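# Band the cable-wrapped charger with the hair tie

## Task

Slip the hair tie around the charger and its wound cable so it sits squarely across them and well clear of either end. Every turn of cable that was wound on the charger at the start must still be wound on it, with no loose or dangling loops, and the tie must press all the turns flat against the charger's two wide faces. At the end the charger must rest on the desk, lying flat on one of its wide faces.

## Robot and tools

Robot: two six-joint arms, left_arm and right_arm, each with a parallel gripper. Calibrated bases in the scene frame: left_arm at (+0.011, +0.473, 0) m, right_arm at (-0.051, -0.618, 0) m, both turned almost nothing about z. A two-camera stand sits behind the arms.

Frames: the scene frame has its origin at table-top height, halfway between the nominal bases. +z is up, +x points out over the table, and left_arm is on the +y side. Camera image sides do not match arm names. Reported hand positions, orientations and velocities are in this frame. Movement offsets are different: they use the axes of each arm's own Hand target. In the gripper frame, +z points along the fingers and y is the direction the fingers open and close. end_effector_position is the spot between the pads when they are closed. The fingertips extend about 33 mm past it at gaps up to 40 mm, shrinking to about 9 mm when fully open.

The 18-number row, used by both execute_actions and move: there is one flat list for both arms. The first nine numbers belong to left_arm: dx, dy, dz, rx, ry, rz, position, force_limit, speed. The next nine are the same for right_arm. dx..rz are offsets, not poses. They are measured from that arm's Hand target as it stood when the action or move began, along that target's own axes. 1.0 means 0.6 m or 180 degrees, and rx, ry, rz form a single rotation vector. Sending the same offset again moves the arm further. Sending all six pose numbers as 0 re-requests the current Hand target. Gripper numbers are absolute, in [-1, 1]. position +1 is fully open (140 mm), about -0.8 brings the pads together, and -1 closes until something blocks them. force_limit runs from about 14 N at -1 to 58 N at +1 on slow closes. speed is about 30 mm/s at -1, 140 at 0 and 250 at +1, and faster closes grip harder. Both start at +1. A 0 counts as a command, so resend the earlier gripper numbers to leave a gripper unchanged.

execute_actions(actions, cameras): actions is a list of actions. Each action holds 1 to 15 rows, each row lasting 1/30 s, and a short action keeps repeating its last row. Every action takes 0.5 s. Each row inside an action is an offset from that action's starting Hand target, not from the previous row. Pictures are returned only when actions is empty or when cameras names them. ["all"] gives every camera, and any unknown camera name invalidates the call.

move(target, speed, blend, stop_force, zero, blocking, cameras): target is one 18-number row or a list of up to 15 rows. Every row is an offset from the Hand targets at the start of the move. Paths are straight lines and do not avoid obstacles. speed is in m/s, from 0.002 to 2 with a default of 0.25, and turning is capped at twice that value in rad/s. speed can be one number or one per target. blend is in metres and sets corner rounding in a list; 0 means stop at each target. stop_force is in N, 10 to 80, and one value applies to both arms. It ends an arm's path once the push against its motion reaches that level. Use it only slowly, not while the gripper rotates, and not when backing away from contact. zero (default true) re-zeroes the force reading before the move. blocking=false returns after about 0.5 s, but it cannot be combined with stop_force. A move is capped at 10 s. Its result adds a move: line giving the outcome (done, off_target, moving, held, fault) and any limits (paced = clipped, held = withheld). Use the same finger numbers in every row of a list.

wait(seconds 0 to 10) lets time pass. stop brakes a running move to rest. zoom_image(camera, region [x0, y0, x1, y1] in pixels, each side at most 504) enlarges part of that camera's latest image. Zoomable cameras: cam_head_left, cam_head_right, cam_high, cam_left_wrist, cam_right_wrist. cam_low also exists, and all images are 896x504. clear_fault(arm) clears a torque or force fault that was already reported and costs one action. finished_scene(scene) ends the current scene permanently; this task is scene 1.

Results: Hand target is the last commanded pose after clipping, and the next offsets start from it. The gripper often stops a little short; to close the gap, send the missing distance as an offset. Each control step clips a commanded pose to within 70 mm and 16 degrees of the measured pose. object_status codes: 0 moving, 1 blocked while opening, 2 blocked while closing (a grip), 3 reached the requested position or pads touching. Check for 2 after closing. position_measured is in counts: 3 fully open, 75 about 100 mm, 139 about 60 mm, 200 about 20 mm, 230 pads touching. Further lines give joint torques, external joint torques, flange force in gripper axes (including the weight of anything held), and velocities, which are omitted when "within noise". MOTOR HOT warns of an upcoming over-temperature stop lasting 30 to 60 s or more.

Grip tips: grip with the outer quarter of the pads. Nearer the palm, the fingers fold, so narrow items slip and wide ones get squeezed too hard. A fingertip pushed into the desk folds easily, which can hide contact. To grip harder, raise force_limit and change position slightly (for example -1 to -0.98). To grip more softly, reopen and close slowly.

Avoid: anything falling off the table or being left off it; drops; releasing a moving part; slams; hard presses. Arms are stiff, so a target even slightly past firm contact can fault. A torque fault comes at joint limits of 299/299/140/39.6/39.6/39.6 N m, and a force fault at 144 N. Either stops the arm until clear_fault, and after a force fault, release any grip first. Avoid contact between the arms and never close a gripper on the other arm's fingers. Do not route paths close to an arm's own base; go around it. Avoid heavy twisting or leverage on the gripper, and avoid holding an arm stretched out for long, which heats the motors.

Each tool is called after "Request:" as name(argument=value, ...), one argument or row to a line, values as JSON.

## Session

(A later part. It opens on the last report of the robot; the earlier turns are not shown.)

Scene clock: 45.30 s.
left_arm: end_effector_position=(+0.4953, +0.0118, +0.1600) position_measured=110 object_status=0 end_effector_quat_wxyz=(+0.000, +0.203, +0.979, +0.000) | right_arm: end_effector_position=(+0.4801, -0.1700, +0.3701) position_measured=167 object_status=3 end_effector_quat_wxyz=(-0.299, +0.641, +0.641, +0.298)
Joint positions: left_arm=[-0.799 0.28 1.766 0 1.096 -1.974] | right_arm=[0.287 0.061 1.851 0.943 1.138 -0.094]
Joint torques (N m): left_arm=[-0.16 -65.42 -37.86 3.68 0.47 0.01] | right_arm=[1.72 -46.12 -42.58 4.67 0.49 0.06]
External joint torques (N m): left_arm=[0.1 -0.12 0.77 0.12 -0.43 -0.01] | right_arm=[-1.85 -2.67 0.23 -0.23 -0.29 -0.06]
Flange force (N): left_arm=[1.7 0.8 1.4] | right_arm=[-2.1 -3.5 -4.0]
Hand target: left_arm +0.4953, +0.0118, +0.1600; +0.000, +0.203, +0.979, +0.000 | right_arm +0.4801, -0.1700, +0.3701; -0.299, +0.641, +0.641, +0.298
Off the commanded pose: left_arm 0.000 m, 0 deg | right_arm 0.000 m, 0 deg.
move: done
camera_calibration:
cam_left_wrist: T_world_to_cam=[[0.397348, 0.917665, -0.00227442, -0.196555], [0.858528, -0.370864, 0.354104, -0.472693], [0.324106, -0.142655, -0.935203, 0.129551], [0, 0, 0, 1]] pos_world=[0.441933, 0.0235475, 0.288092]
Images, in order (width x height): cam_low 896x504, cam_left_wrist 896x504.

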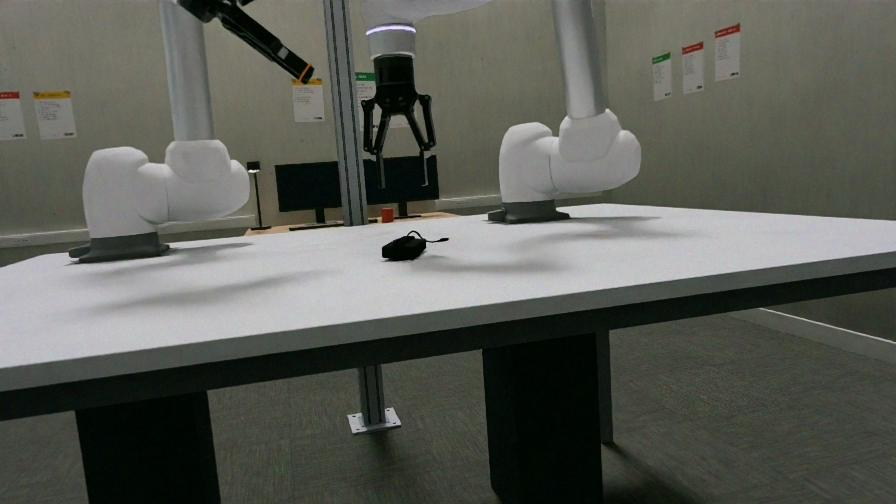

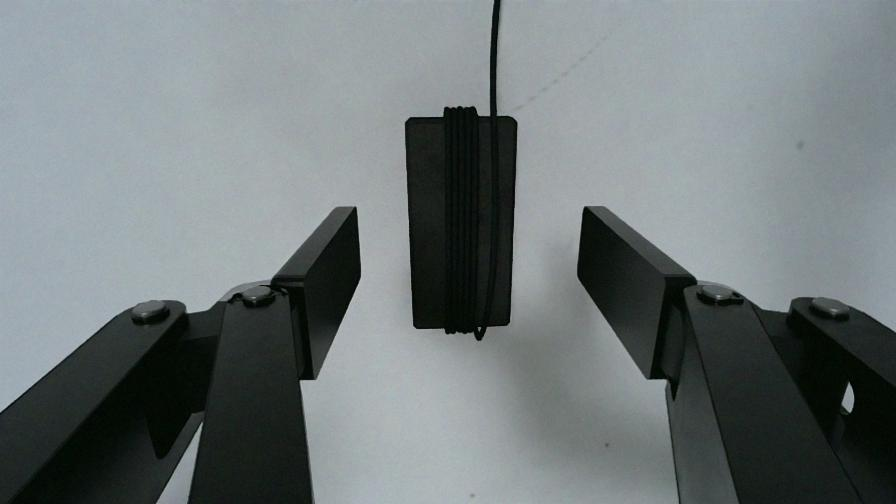

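Request:
move(
  target=[
    [0,0,0.2067,0,0,0,0.15,0,0.5,0,0,0,0,0,0,-0.3,0.3,-0.5],
    [0,0,0.2067,0,0,0,-1,1,-1,0,0,0,0,0,0,-0.3,0.3,-0.5],
  ],
  speed=[0.15,0.1],
  cameras=["cam_left_wrist"],
)

Scene clock: 48.77 s.
left_arm: end_effector_position=(+0.4953, +0.0118, +0.0360) position_measured=139 object_status=0 end_effector_quat_wxyz=(+0.000, +0.203, +0.979, +0.000) | right_arm: end_effector_position=(+0.4801, -0.1700, +0.3701) position_measured=167 object_status=3 end_effector_quat_wxyz=(-0.299, +0.641, +0.641, +0.298)
Joint positions: left_arm=[-0.799 0.394 1.869 0 0.879 -1.974] | right_arm=[0.287 0.061 1.851 0.943 1.138 -0.094]
Joint torques (N m): left_arm=[0.21 -70.07 -32.53 3.09 0.31 -0.05] | right_arm=[1.85 -45.91 -42.48 4.65 0.51 0.05]
External joint torques (N m): left_arm=[-0.19 -1.8 0.36 0.2 -0.27 0.05] | right_arm=[-1.93 -2.93 0.06 -0.21 -0.31 -0.06]
Flange force (N): left_arm=[3.2 0.9 -1.2] | right_arm=[-2.0 -3.6 -4.3]
Hand target: left_arm +0.4953, +0.0118, +0.0360; +0.000, +0.203, +0.979, +0.000 | right_arm +0.4801, -0.1700, +0.3701; -0.299, +0.641, +0.641, +0.298
Off the commanded pose: left_arm 0.000 m, 0 deg | right_arm 0.000 m, 0 deg.
move: done
camera_calibration:
cam_left_wrist: T_world_to_cam=[[0.397348, 0.917665, -0.00227442, -0.196837], [0.858528, -0.370864, 0.354104, -0.428784], [0.324106, -0.142655, -0.935203, 0.0135859], [0, 0, 0, 1]] pos_world=[0.441933, 0.0235475, 0.164092]
Images, in order (width x height): cam_left_wrist 896x504.

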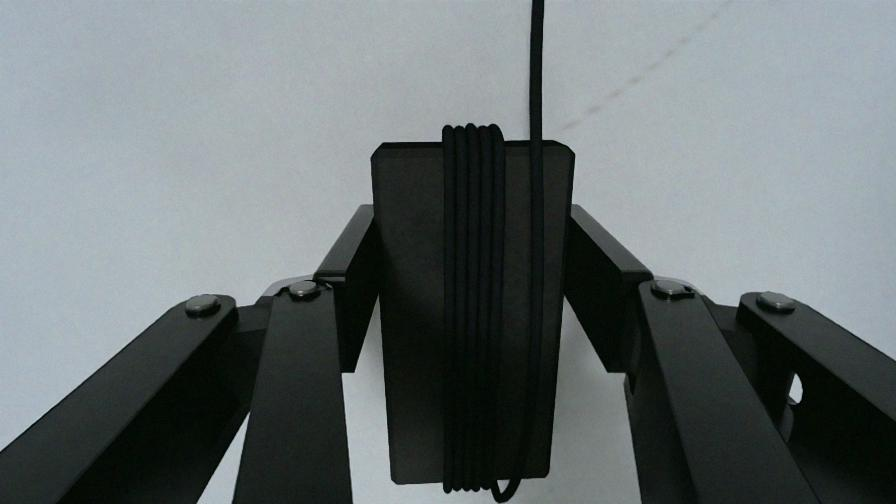

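Request:
wait(
  seconds=0.3,
)

Request:
move(
  target=[
    [0,0,-0.08,0,0,0,-1,1,-1,0,0,0,0,0,0,-0.3,0.3,-0.5],
    [0,0,-0.25,0,0,0,-1,1,-1,0,0,0,0,0,0,-0.3,0.3,-0.5],
    [0.1385,0.2545,-0.49,0,0,0.3694,-1,1,-1,0,0,0,0,0,0,-0.3,0.3,-0.5],
  ],
  speed=[0.06,0.15,0.25],
  blend=[0.01,0.03,0],
  cameras=["cam_left_wrist","cam_right_wrist","cam_head_left","cam_low"],
)

Request:
zoom_image(
  camera="cam_right_wrist",
  region=[330, 0, 630, 320],
)

Request:
zoom_image(
  camera="cam_low",
  region=[330, 40, 570, 220],
)

Scene clock: 49.40 s.
left_arm: end_effector_position=(+0.4953, +0.0118, +0.0360) position_measured=139 object_status=2 end_effector_quat_wxyz=(+0.000, +0.203, +0.979, +0.000) | right_arm: end_effector_position=(+0.4801, -0.1700, +0.3701) position_measured=167 object_status=3 end_effector_quat_wxyz=(-0.299, +0.641, +0.641, +0.298)
Joint positions: left_arm=[-0.799 0.394 1.869 0 0.879 -1.974] | right_arm=[0.287 0.061 1.851 0.943 1.138 -0.094]
Joint torques (N m): left_arm=[-0.14 -69.73 -32.69 3.27 0.27 0] | right_arm=[1.75 -45.91 -42.51 4.63 0.5 0.04]
External joint torques (N m): left_arm=[0.09 -1.68 0.57 0.02 -0.23 0] | right_arm=[-1.81 -2.8 0.21 -0.2 -0.3 -0.04]
Flange force (N): left_arm=[3.2 1.3 -1.0] | right_arm=[-2.0 -3.7 -4.0]
Hand target: left_arm +0.4953, +0.0118, +0.0360; +0.000, +0.203, +0.979, +0.000 | right_arm +0.4801, -0.1700, +0.3701; -0.299, +0.641, +0.641, +0.298
Tool commands: left_gripper/position=-1.0 left_gripper/force_limit=+1.0 left_gripper/speed=-1.0 right_gripper/position=-0.3 right_gripper/force_limit=+0.3 right_gripper/speed=-0.5
Off the commanded pose: left_arm 0.000 m, 0 deg | right_arm 0.000 m, 0 deg.
wait: 0.30 s; at rest from the start

Scene clock: 53.67 s.
left_arm: end_effector_position=(+0.4799, +0.1849, +0.3300) position_measured=139 object_status=2 end_effector_quat_wxyz=(+0.000, +0.707, +0.707, +0.000) | right_arm: end_effector_position=(+0.4801, -0.1700, +0.3701) position_measured=167 object_status=3 end_effector_quat_wxyz=(-0.299, +0.641, +0.641, +0.298)
Joint positions: left_arm=[-0.601 0.003 1.766 0 1.373 -0.615] | right_arm=[0.287 0.061 1.851 0.943 1.138 -0.094]
Joint torques (N m): left_arm=[-1.12 -42.32 -43.95 4.08 0.47 -0.09] | right_arm=[1.71 -45.84 -42.7 4.63 0.53 0.1]
External joint torques (N m): left_arm=[1.14 0.86 2.92 0.18 -0.45 0.09] | right_arm=[-1.61 -2.9 0.34 -0.2 -0.33 -0.1]
Flange force (N): left_arm=[3.6 -1.6 5.5] | right_arm=[-2.1 -4.2 -3.7]
Hand target: left_arm +0.4799, +0.1849, +0.3300; +0.000, +0.707, +0.707, +0.000 | right_arm +0.4801, -0.1700, +0.3701; -0.299, +0.641, +0.641, +0.298
Off the commanded pose: left_arm 0.000 m, 0 deg | right_arm 0.000 m, 0 deg.
move: done
camera_calibration:
cam_left_wrist: T_world_to_cam=[[0.999996, 0.00169117, -0.0024205, -0.468688], [0.00243834, -0.935281, 0.353897, 0.0597311], [-0.00166534, -0.353901, -0.935281, 0.513606], [0, 0, 0, 1]] pos_world=[0.469395, 0.238424, 0.458093]
cam_right_wrist: T_world_to_cam=[[0.999967, -0.00698143, -0.00420403, -0.470636], [-0.00814402, -0.874974, -0.484102, 0.0375808], [-0.000298693, 0.48412, -0.875002, 0.54883], [0, 0, 0, 1]] pos_world=[0.47109, -0.236103, 0.496441]
Images, in order (width x height): cam_head_left 896x504, cam_low 896x504, cam_left_wrist 896x504, cam_right_wrist 896x504.

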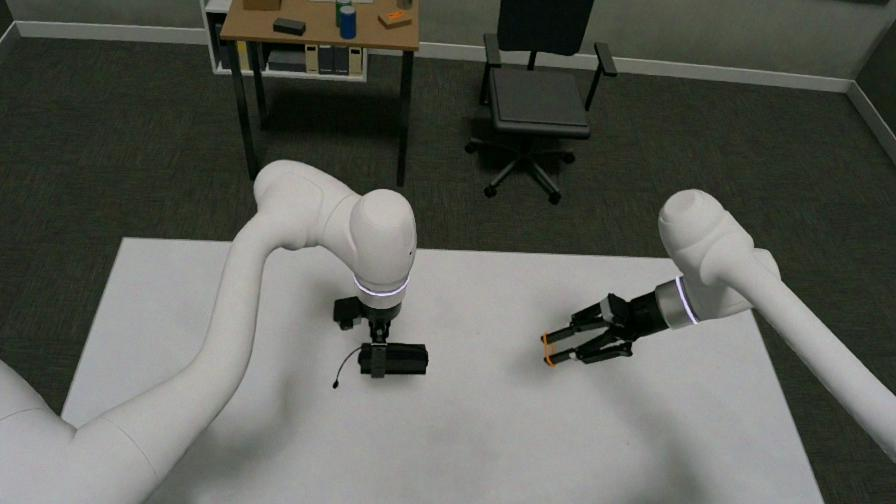

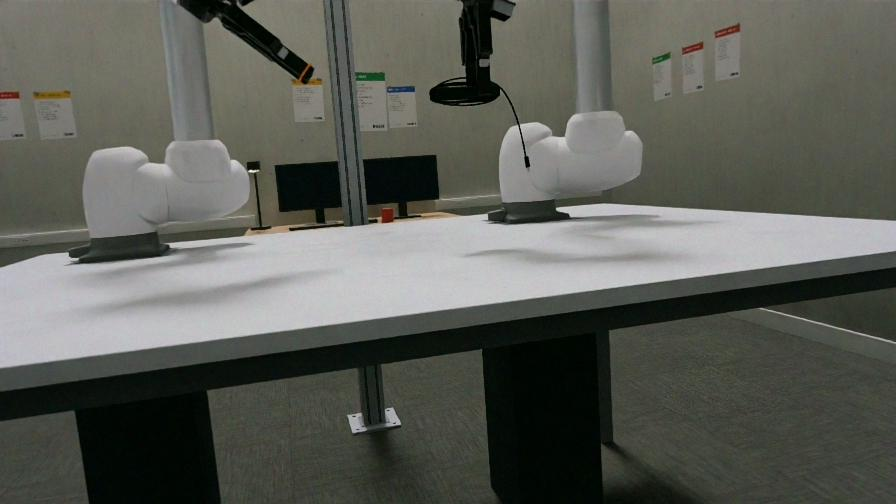

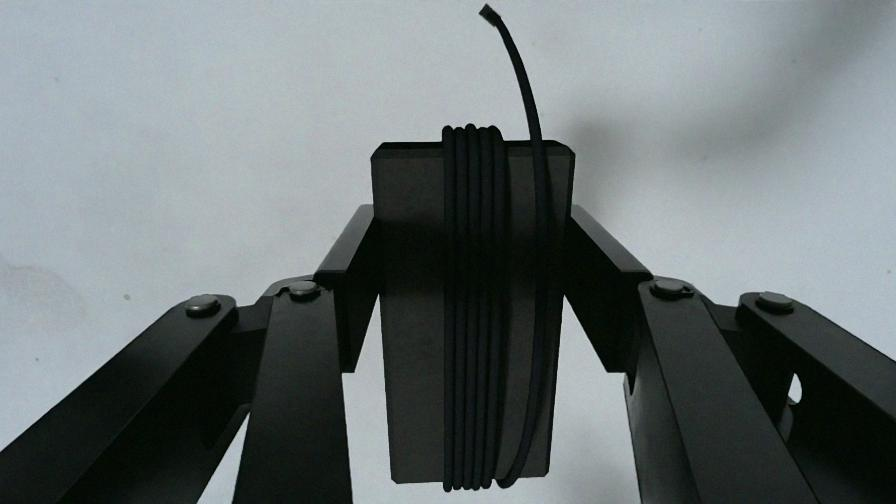

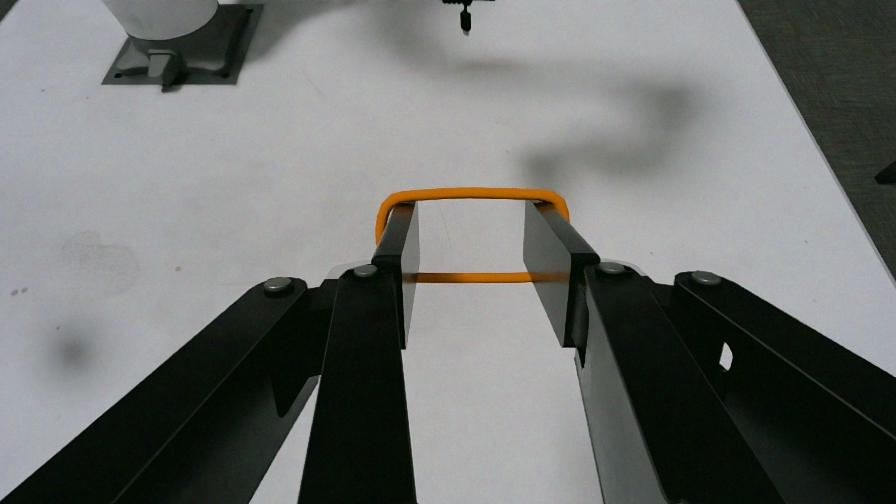

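Scaled by 1.575 from the camera's 896x504 image, which has a finer 1280x720 frame.

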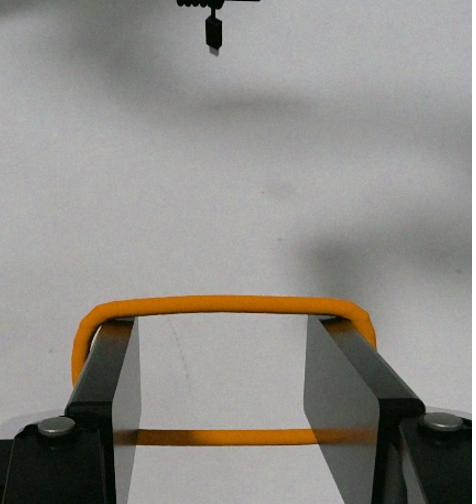

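Scaled by 2.100 from the camera's 896x504 image, which has a finer 1280x720 frame.

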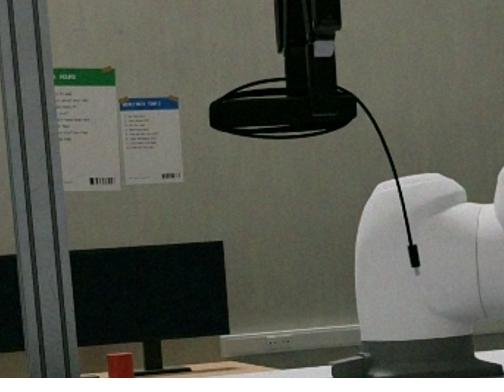

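Request:
move(
  target=[
    [0,0,0,0,0,0,-1,1,-1,0,0,0,0,0,0,0.0,0.4,-0.3],
    [0,0,0,0,0,0,-1,1,-1,0.1632,0.0007,0.2708,0,0,0,0.0,0.4,-0.3],
  ],
  speed=[0.1,0.2],
  cameras=["cam_left_wrist","cam_right_wrist","cam_low"],
)

Request:
zoom_image(
  camera="cam_right_wrist",
  region=[300, 80, 660, 320],
)

Request:
zoom_image(
  camera="cam_low",
  region=[330, 40, 570, 220],
)

Scene clock: 56.63 s.
left_arm: end_effector_position=(+0.4799, +0.1849, +0.3300) position_measured=139 object_status=2 end_effector_quat_wxyz=(+0.000, +0.707, +0.707, +0.000) | right_arm: end_effector_position=(+0.4804, +0.0173, +0.3406) position_measured=129 object_status=3 end_effector_quat_wxyz=(-0.299, +0.641, +0.641, +0.298)
Joint positions: left_arm=[-0.601 0.003 1.766 0 1.373 -0.615] | right_arm=[0.568 0.215 1.728 0.964 0.906 0.055]
Joint torques (N m): left_arm=[-0.04 -42.74 -44.16 4.1 0.42 -0.08] | right_arm=[2.98 -61.96 -42.12 4.29 -0.06 -0.08]
External joint torques (N m): left_arm=[0.07 1.46 3.14 0.16 -0.4 0.08] | right_arm=[-3.01 -3.33 -0.38 -0.22 -0.06 0.08]
Flange force (N): left_arm=[1.7 -2.2 5.9] | right_arm=[-1.9 -1.1 -6.5]
Hand target: left_arm +0.4799, +0.1849, +0.3300; +0.000, +0.707, +0.707, +0.000 | right_arm +0.4804, +0.0174, +0.3406; -0.299, +0.641, +0.641, +0.298
Off the commanded pose: left_arm 0.000 m, 0 deg | right_arm 0.000 m, 0 deg.
move: done
camera_calibration:
cam_left_wrist: T_world_to_cam=[[0.999996, 0.00169117, -0.0024205, -0.468687], [0.00243834, -0.935281, 0.353897, 0.0596957], [-0.00166534, -0.353901, -0.935281, 0.513699], [0, 0, 0, 1]] pos_world=[0.469395, 0.238424, 0.458193]
cam_right_wrist: T_world_to_cam=[[0.999967, -0.00698143, -0.00420403, -0.469752], [-0.00814402, -0.874974, -0.484102, 0.187233], [-0.000298693, 0.48412, -0.875002, 0.432429], [0, 0, 0, 1]] pos_world=[0.47139, -0.0488028, 0.467041]
Images, in order (width x height): cam_low 896x504, cam_left_wrist 896x504, cam_right_wrist 896x504.

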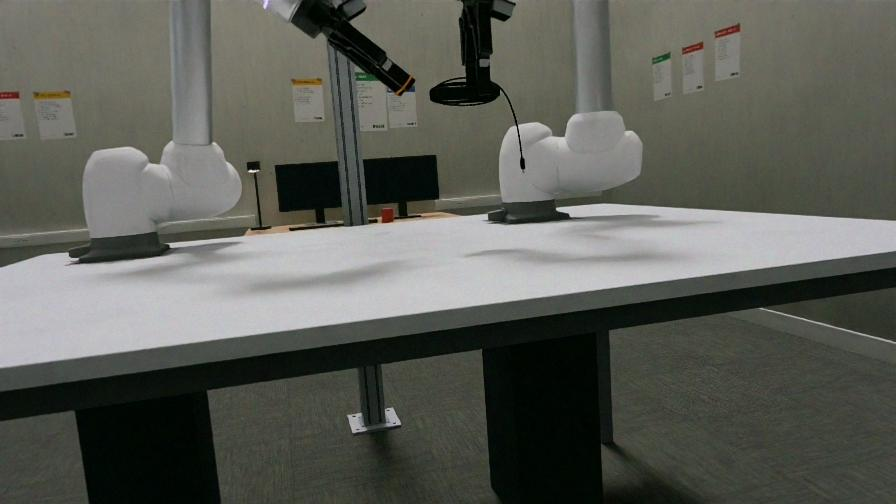

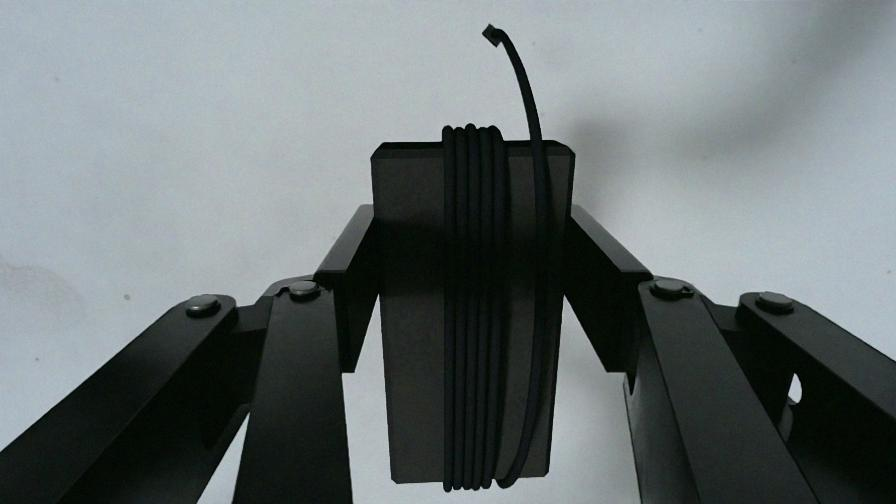

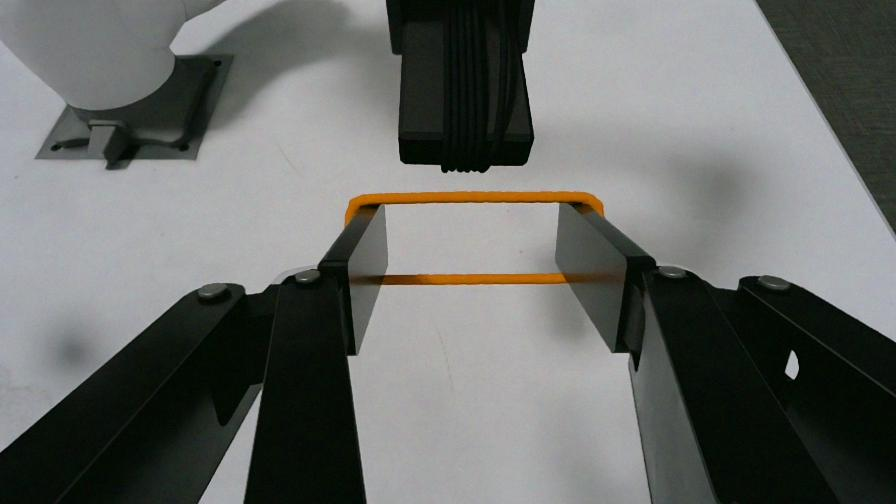

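Scaled by 1.400 from the camera's 896x504 image, which has a finer 1280x720 frame.

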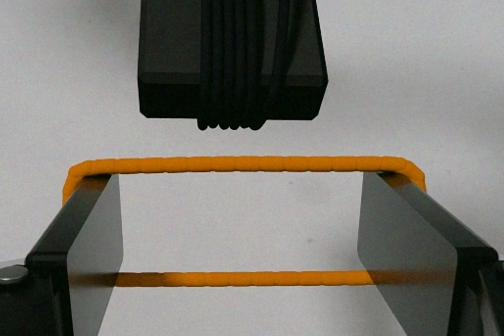

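Scaled by 2.100 from the camera's 896x504 image, which has a finer 1280x720 frame.

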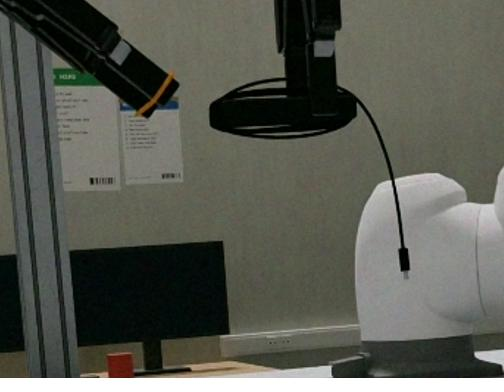

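Request:
move(
  target=[0,0,0,0,0,0,-1,1,-1,0.0532,0,0.0815,0,0,0,0.0,0.4,-0.3],
  speed=0.1,
  cameras=["cam_left_wrist","cam_right_wrist","cam_low"],
)

Request:
zoom_image(
  camera="cam_right_wrist",
  region=[300, 80, 660, 320],
)

Request:
zoom_image(
  camera="cam_low",
  region=[360, 40, 560, 160],
)

Request:
zoom_image(
  camera="cam_left_wrist",
  region=[300, 350, 660, 504],
)

Scene clock: 58.90 s.
left_arm: end_effector_position=(+0.4799, +0.1849, +0.3300) position_measured=139 object_status=2 end_effector_quat_wxyz=(+0.000, +0.707, +0.707, +0.000) | right_arm: end_effector_position=(+0.4804, +0.0753, +0.3336) position_measured=129 object_status=3 end_effector_quat_wxyz=(-0.299, +0.641, +0.641, +0.298)
Joint positions: left_arm=[-0.601 0.003 1.766 0 1.373 -0.615] | right_arm=[0.639 0.273 1.667 0.956 0.853 0.107]
Joint torques (N m): left_arm=[-0.38 -41.95 -44.19 4.11 0.41 0] | right_arm=[1.45 -68.29 -42.58 4.19 0.21 0.19]
External joint torques (N m): left_arm=[0.43 0.49 3.15 0.15 -0.38 0] | right_arm=[-1.37 -3.15 -0.12 -0.17 -0.45 -0.19]
Flange force (N): left_arm=[2.9 -3.2 5.6] | right_arm=[-1.7 -2.6 -4.2]
Hand target: left_arm +0.4799, +0.1849, +0.3300; +0.000, +0.707, +0.707, +0.000 | right_arm +0.4804, +0.0753, +0.3336; -0.299, +0.641, +0.641, +0.298
Off the commanded pose: left_arm 0.000 m, 0 deg | right_arm 0.000 m, 0 deg.
move: done
camera_calibration:
cam_left_wrist: T_world_to_cam=[[0.999996, 0.00169117, -0.0024205, -0.468687], [0.00243834, -0.935281, 0.353897, 0.0596957], [-0.00166534, -0.353901, -0.935281, 0.513699], [0, 0, 0, 1]] pos_world=[0.469395, 0.238424, 0.458193]
cam_right_wrist: T_world_to_cam=[[0.999967, -0.00698143, -0.00420403, -0.469276], [-0.00814402, -0.874974, -0.484102, 0.234592], [-0.000298693, 0.48412, -0.875002, 0.398225], [0, 0, 0, 1]] pos_world=[0.47129, 0.00919718, 0.460041]
Images, in order (width x height): cam_low 896x504, cam_left_wrist 896x504, cam_right_wrist 896x504.

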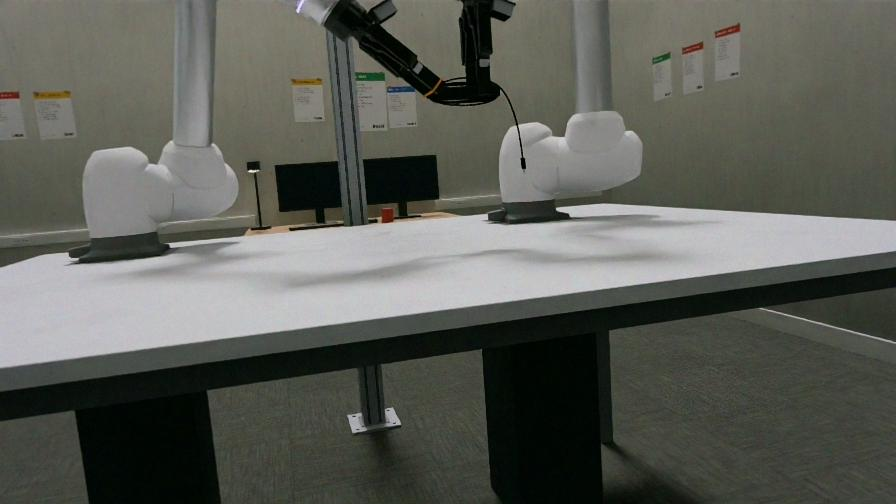

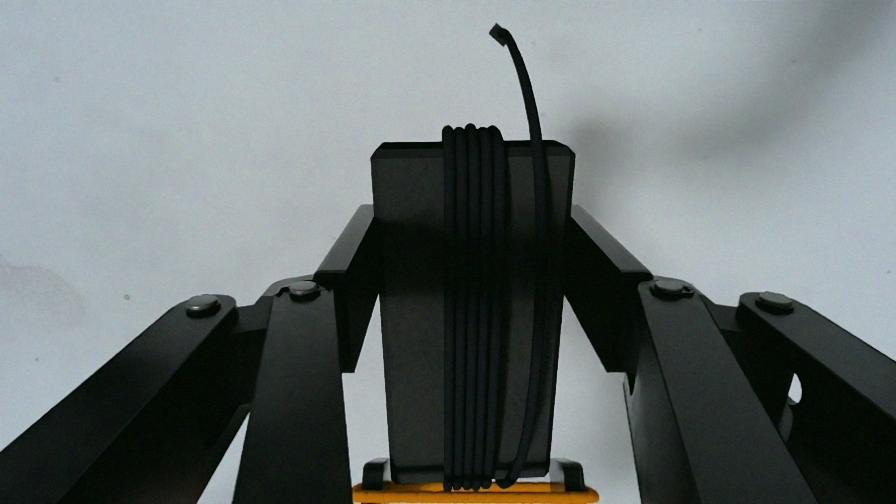

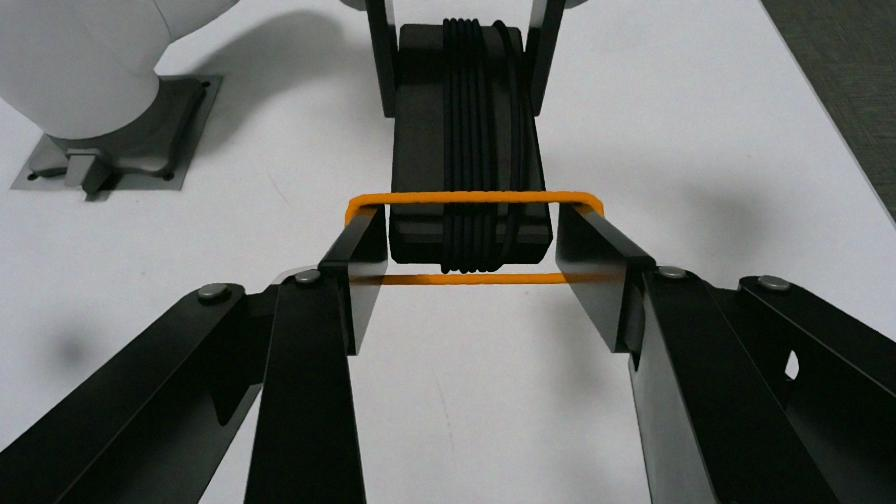

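Scaled by 1.400 from the camera's 896x504 image, which has a finer 1280x720 frame.

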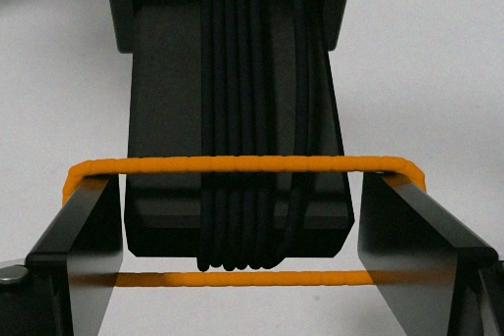

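Scaled by 2.520 from the camera's 896x504 image, which has a finer 1280x720 frame.

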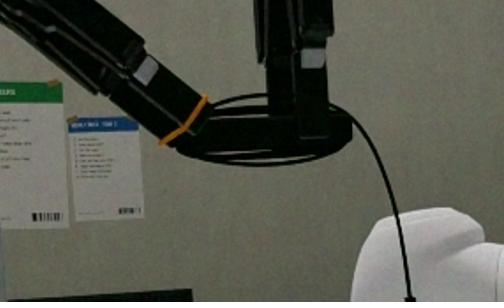

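Scaled by 1.400 from the camera's 896x504 image, which has a finer 1280x720 frame.

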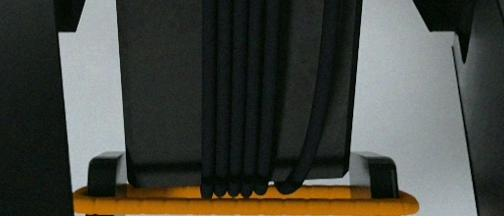

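Request:
move(
  target=[
    [0,0,0,0,0,0,-1,1,-1,-0.0294,0,0.0246,0,0,0,0.0,0.4,-0.3],
    [0,0,0,0,0,0,-1,1,-1,-0.016,0,0.0483,0,0,0,0.0,0.4,-0.3],
  ],
  speed=0.06,
  blend=[0.003,0],
  cameras=["cam_left_wrist","cam_right_wrist","cam_low"],
)

Request:
zoom_image(
  camera="cam_right_wrist",
  region=[300, 80, 660, 320],
)

Request:
zoom_image(
  camera="cam_low",
  region=[360, 40, 560, 160],
)

Request:
zoom_image(
  camera="cam_left_wrist",
  region=[300, 350, 660, 504],
)

Scene clock: 60.73 s.
left_arm: end_effector_position=(+0.4799, +0.1849, +0.3300) position_measured=139 object_status=2 end_effector_quat_wxyz=(+0.000, +0.707, +0.707, +0.000) | right_arm: end_effector_position=(+0.4803, +0.0913, +0.3077) position_measured=129 object_status=3 end_effector_quat_wxyz=(-0.299, +0.641, +0.641, +0.298)
Joint positions: left_arm=[-0.601 0.003 1.766 0 1.373 -0.615] | right_arm=[0.658 0.305 1.676 0.984 0.817 0.077]
Joint torques (N m): left_arm=[-1.77 -45.11 -47.81 2.81 -0.19 0.03] | right_arm=[2.66 -64.65 -39.27 3.33 0.03 0.05]
External joint torques (N m): left_arm=[1.82 3.51 6.69 1.45 0.2 -0.03] | right_arm=[-2.89 -9.54 -2.95 0.52 -0.2 -0.05]
Flange force (N): left_arm=[5.4 -2.5 10.8] | right_arm=[0.8 -4.0 -12.0]
Hand target: left_arm +0.4799, +0.1849, +0.3300; +0.000, +0.707, +0.707, +0.000 | right_arm +0.4803, +0.0914, +0.3076; -0.299, +0.641, +0.641, +0.298
Off the commanded pose: left_arm 0.000 m, 0 deg | right_arm 0.000 m, 0 deg.
move: done
camera_calibration:
cam_left_wrist: T_world_to_cam=[[0.999996, 0.00169117, -0.0024205, -0.468687], [0.00243834, -0.935281, 0.353897, 0.0596957], [-0.00166534, -0.353901, -0.935281, 0.513699], [0, 0, 0, 1]] pos_world=[0.469395, 0.238424, 0.458193]
cam_right_wrist: T_world_to_cam=[[0.999967, -0.00698143, -0.00420403, -0.469274], [-0.00814402, -0.874974, -0.484102, 0.236005], [-0.000298693, 0.48412, -0.875002, 0.367729], [0, 0, 0, 1]] pos_world=[0.47129, 0.0251972, 0.434041]
Images, in order (width x height): cam_low 896x504, cam_left_wrist 896x504, cam_right_wrist 896x504.

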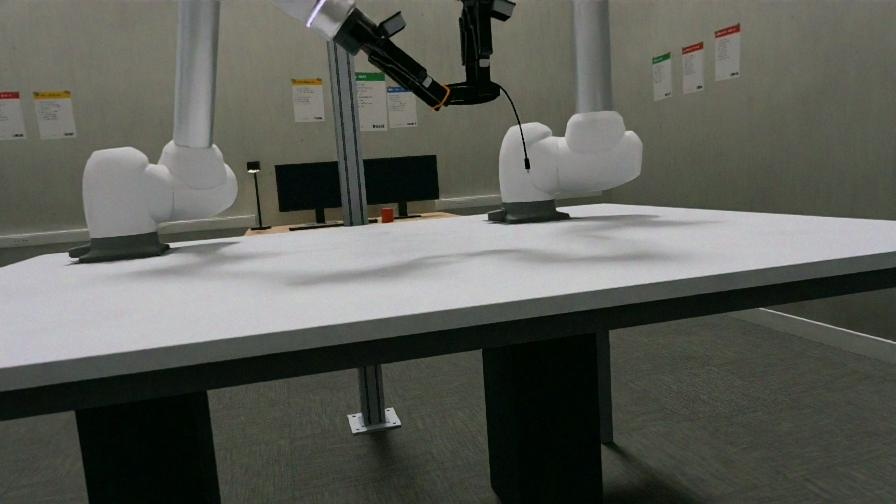

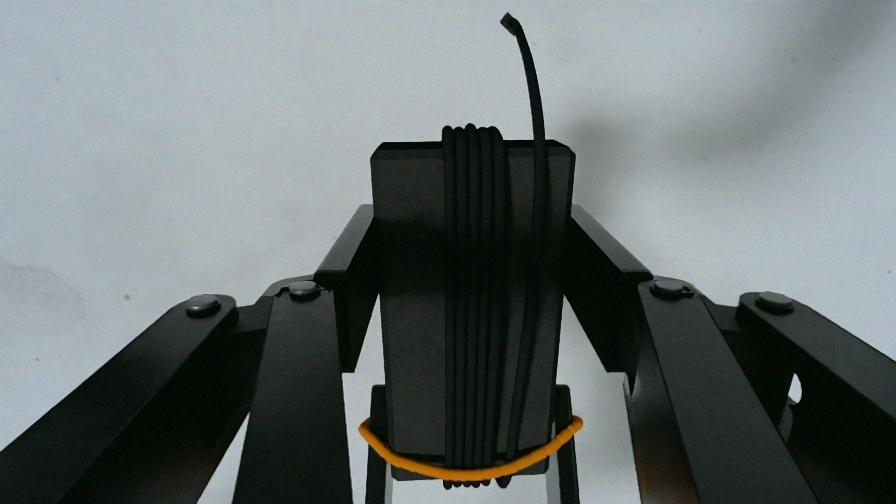

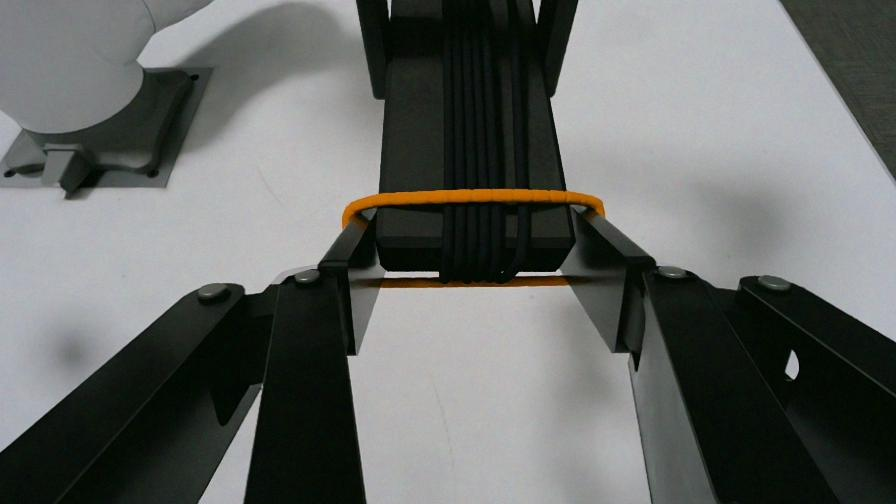

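Scaled by 1.400 from the camera's 896x504 image, which has a finer 1280x720 frame.

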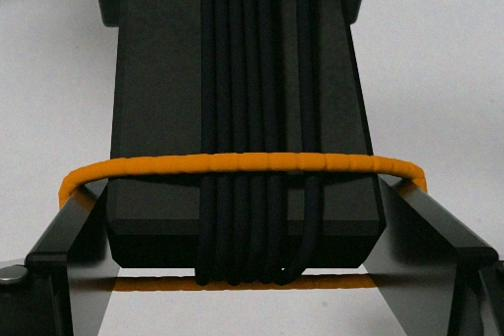

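Scaled by 2.520 from the camera's 896x504 image, which has a finer 1280x720 frame.

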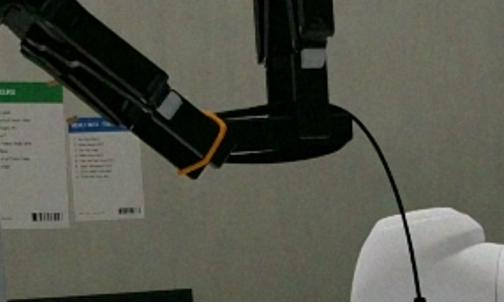

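Scaled by 1.400 from the camera's 896x504 image, which has a finer 1280x720 frame.

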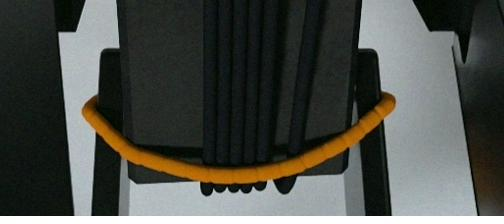

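Request:
move(
  target=[
    [0,0,0,0,0,0,-1,1,-1,0.0105,0,0.0177,0,0.1111,0,0.0,0.4,-0.3],
    [0,0,0,0,0,0,-1,1,-1,0.0325,0,0.0403,0,0.2222,0,0.0,0.4,-0.3],
  ],
  speed=0.13,
  blend=[0.003,0],
  cameras=["cam_left_wrist","cam_right_wrist","cam_low","cam_head_left"],
)

Request:
zoom_image(
  camera="cam_right_wrist",
  region=[300, 80, 660, 320],
)

Request:
zoom_image(
  camera="cam_low",
  region=[360, 40, 560, 160],
)

Request:
zoom_image(
  camera="cam_left_wrist",
  region=[300, 250, 660, 504],
)

Scene clock: 64.63 s.
left_arm: end_effector_position=(+0.4799, +0.1849, +0.3300) position_measured=139 object_status=2 end_effector_quat_wxyz=(+0.000, +0.707, +0.707, +0.000) | right_arm: end_effector_position=(+0.4803, +0.1224, +0.3070) position_measured=129 object_status=3 end_effector_quat_wxyz=(+0.500, -0.500, -0.500, -0.500)
Joint positions: left_arm=[-0.601 0.003 1.766 0 1.373 -0.615] | right_arm=[0.603 0.465 1.902 2.027 1.163 -0.891]
Joint torques (N m): left_arm=[-1.28 -42.73 -44.53 3.85 0.33 -0.01] | right_arm=[2.09 -76.95 -34.74 0.21 2.3 0.22]
External joint torques (N m): left_arm=[1.26 1.6 3.58 0.39 -0.31 0.01] | right_arm=[-1.96 -5.4 0.07 0.04 -0.09 -0.22]
Flange force (N): left_arm=[3.6 -1.4 6.5] | right_arm=[6.2 -3.9 -6.3]
Hand target: left_arm +0.4799, +0.1849, +0.3300; +0.000, +0.707, +0.707, +0.000 | right_arm +0.4803, +0.1224, +0.3070; +0.500, -0.500, -0.500, -0.500
Off the commanded pose: left_arm 0.000 m, 0 deg | right_arm 0.000 m, 0 deg.
move: done
camera_calibration:
cam_left_wrist: T_world_to_cam=[[0.999996, 0.00169117, -0.0024205, -0.468687], [0.00243834, -0.935281, 0.353897, 0.0596957], [-0.00166534, -0.353901, -0.935281, 0.513699], [0, 0, 0, 1]] pos_world=[0.469395, 0.238424, 0.458193]
cam_right_wrist: T_world_to_cam=[[0.999962, -0.00295233, -0.00823442, -0.468326], [-0.00874533, -0.359176, -0.933229, 0.337955], [-0.000202411, 0.933265, -0.359188, 0.138753], [0, 0, 0, 1]] pos_world=[0.471292, -0.00949047, 0.361372]
Images, in order (width x height): cam_head_left 896x504, cam_low 896x504, cam_left_wrist 896x504, cam_right_wrist 896x504.

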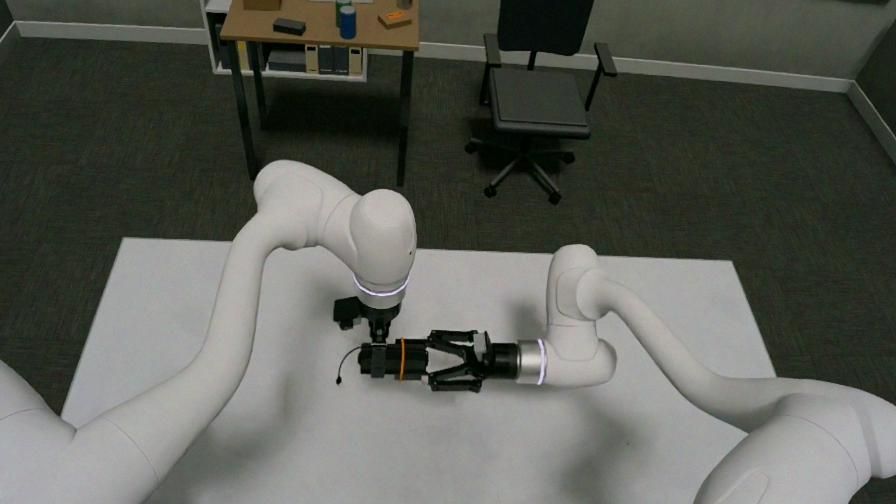

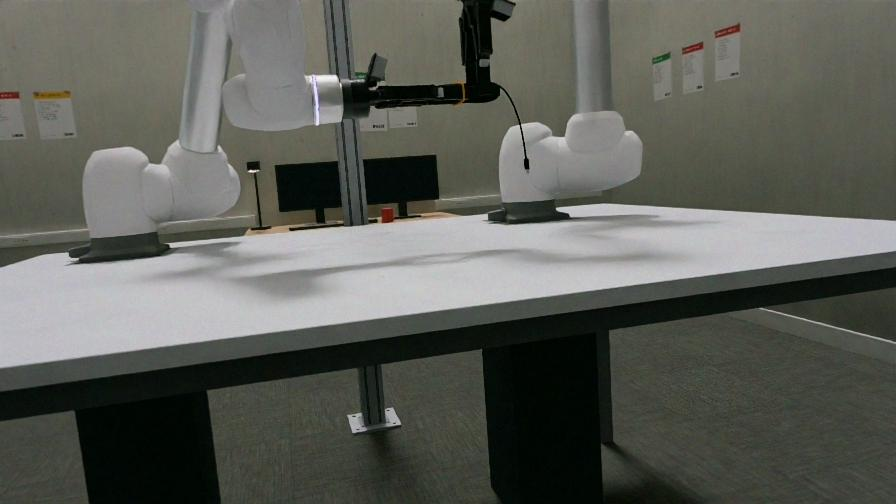

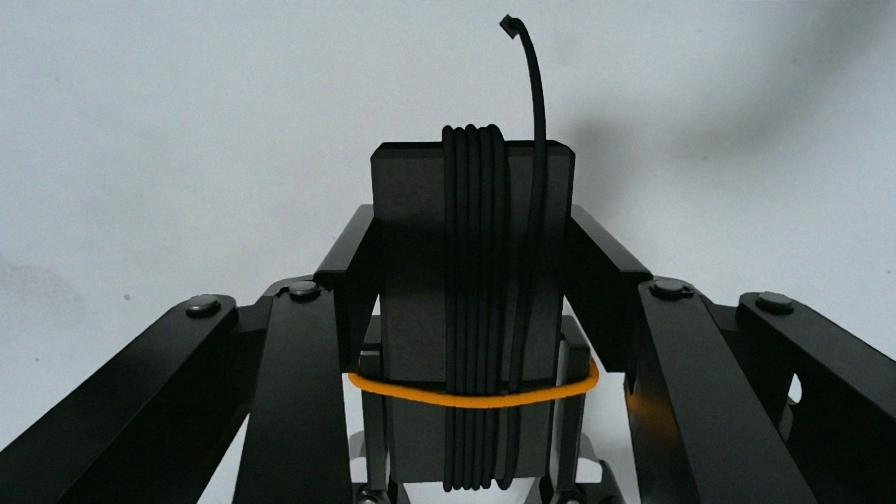

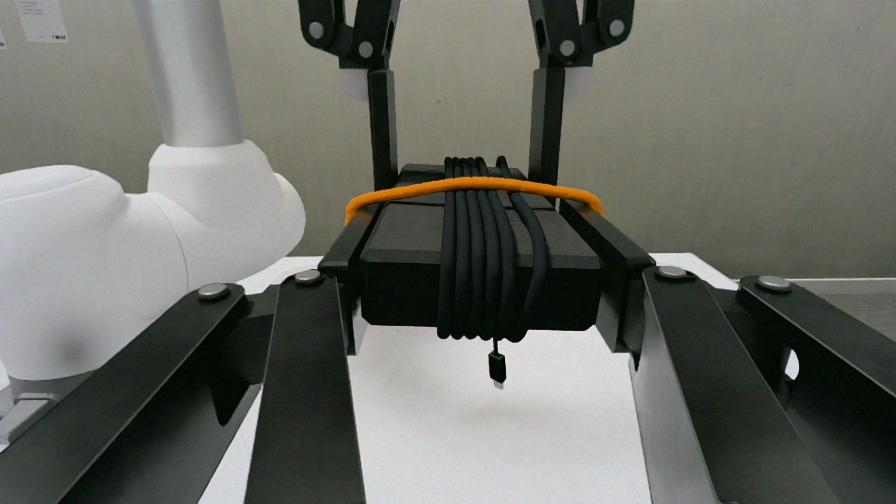

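Scaled by 1.400 from the camera's 896x504 image, which has a finer 1280x720 frame.

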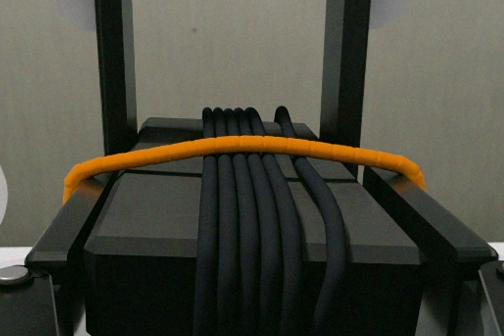

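Scaled by 2.520 from the camera's 896x504 image, which has a finer 1280x720 frame.

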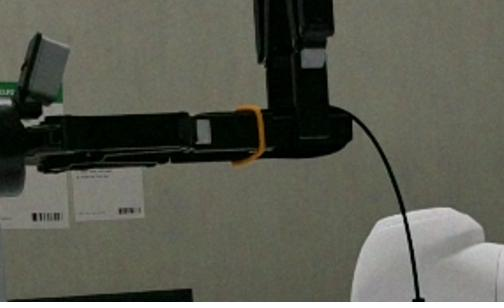

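Scaled by 1.400 from the camera's 896x504 image, which has a finer 1280x720 frame.

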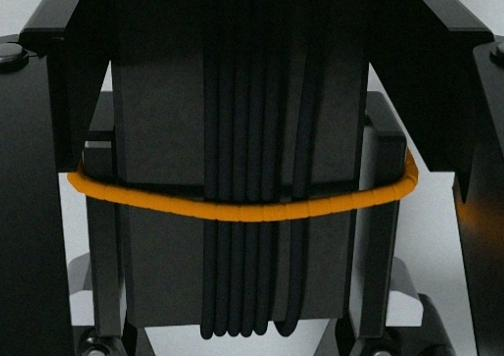

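Request:
move(
  target=[
    [0,0,0,0,0,0,-1,1,-1,0,0,0,0,0,0,-1,-0.2,-1],
  ],
  cameras=[],
)

Request:
move(
  target=[
    [0,0,0,0,0,0,-1,1,-1,0,0,0,0,0,0,-0.98,0.3,-1],
  ],
  cameras=["cam_left_wrist","cam_right_wrist"],
)

Scene clock: 65.93 s.
left_arm: end_effector_position=(+0.4800, +0.1848, +0.3300) position_measured=139 object_status=2 end_effector_quat_wxyz=(+0.000, +0.707, +0.707, +0.000) | right_arm: end_effector_position=(+0.4801, +0.1224, +0.3070) position_measured=136 object_status=2 end_effector_quat_wxyz=(+0.500, -0.500, -0.500, -0.500)
Joint positions: left_arm=[-0.601 0.003 1.766 0 1.373 -0.615] | right_arm=[0.603 0.465 1.902 2.027 1.164 -0.891]
Joint torques (N m): left_arm=[-9.51 -44.4 -41.25 -2.68 3.1 -0.16] | right_arm=[-5.43 -74.11 -42.11 4.94 -1.89 0]
External joint torques (N m): left_arm=[9.57 3.03 0.27 6.93 -3.08 0.16] | right_arm=[5.47 -7.81 7.69 -4.68 4.09 0]
Flange force (N): left_arm=[12.1 14.0 7.0] | right_arm=[5.9 -19.0 -16.5]
Hand target: left_arm +0.4799, +0.1849, +0.3300; +0.000, +0.707, +0.707, +0.000 | right_arm +0.4803, +0.1224, +0.3070; +0.500, -0.500, -0.500, -0.500
Off the commanded pose: left_arm 0.000 m, 0 deg | right_arm 0.000 m, 0 deg.
move: done
No camera images: "cameras" was empty.

Scene clock: 66.43 s.
left_arm: end_effector_position=(+0.4799, +0.1849, +0.3300) position_measured=139 object_status=2 end_effector_quat_wxyz=(+0.000, +0.707, +0.707, +0.000) | right_arm: end_effector_position=(+0.4802, +0.1225, +0.3070) position_measured=138 object_status=2 end_effector_quat_wxyz=(+0.500, -0.500, -0.500, -0.500)
Joint positions: left_arm=[-0.601 0.003 1.766 0 1.373 -0.615] | right_arm=[0.603 0.465 1.902 2.027 1.163 -0.891]
Joint torques (N m): left_arm=[-10.83 -45.03 -41.24 -3.54 3.85 -0.37] | right_arm=[-7.08 -72.79 -42.5 5.47 -3.03 -0.15]
External joint torques (N m): left_arm=[10.77 4.03 0.29 7.79 -3.83 0.37] | right_arm=[7.09 -9.47 7.89 -5.2 5.24 0.14]
Flange force (N): left_arm=[13.4 16.8 8.7] | right_arm=[7.5 -21.3 -17.6]
Hand target: left_arm +0.4799, +0.1849, +0.3300; +0.000, +0.707, +0.707, +0.000 | right_arm +0.4803, +0.1224, +0.3070; +0.500, -0.500, -0.500, -0.500
Off the commanded pose: left_arm 0.000 m, 0 deg | right_arm 0.000 m, 0 deg.
move: done
camera_calibration:
cam_left_wrist: T_world_to_cam=[[0.999996, 0.00172486, -0.0023267, -0.468839], [0.00243679, -0.935248, 0.353985, 0.0596475], [-0.00156546, -0.35399, -0.935248, 0.513658], [0, 0, 0, 1]] pos_world=[0.469496, 0.238423, 0.458193]
cam_right_wrist: T_world_to_cam=[[0.999961, -0.00289411, -0.00836329, -0.468179], [-0.0088447, -0.359177, -0.933228, 0.337943], [-0.00030304, 0.933265, -0.359188, 0.138671], [0, 0, 0, 1]] pos_world=[0.471192, -0.00939047, 0.361272]
Images, in order (width x height): cam_left_wrist 896x504, cam_right_wrist 896x504.

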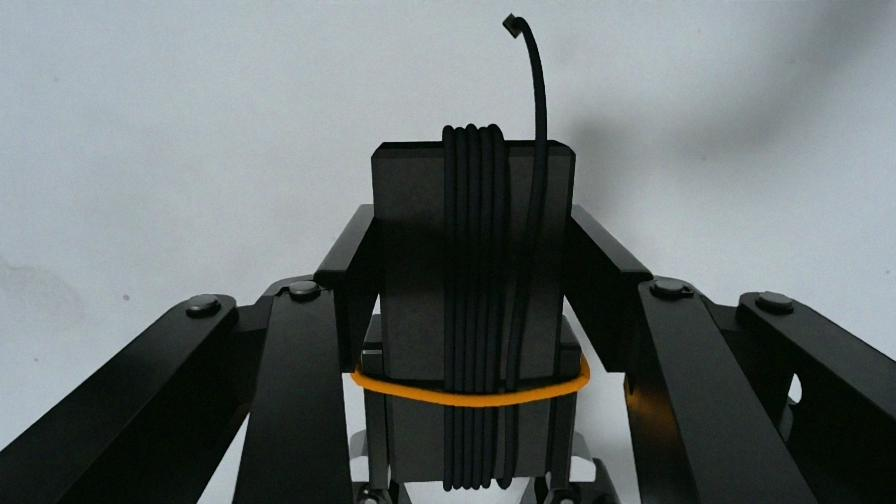

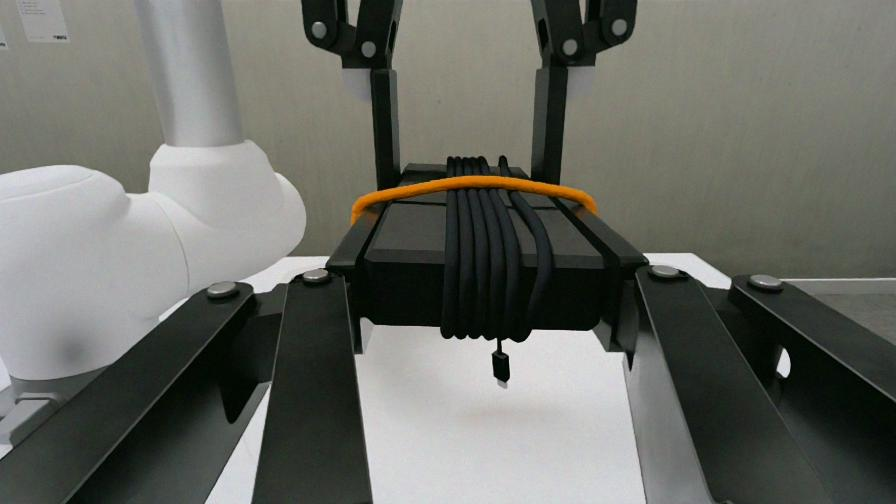

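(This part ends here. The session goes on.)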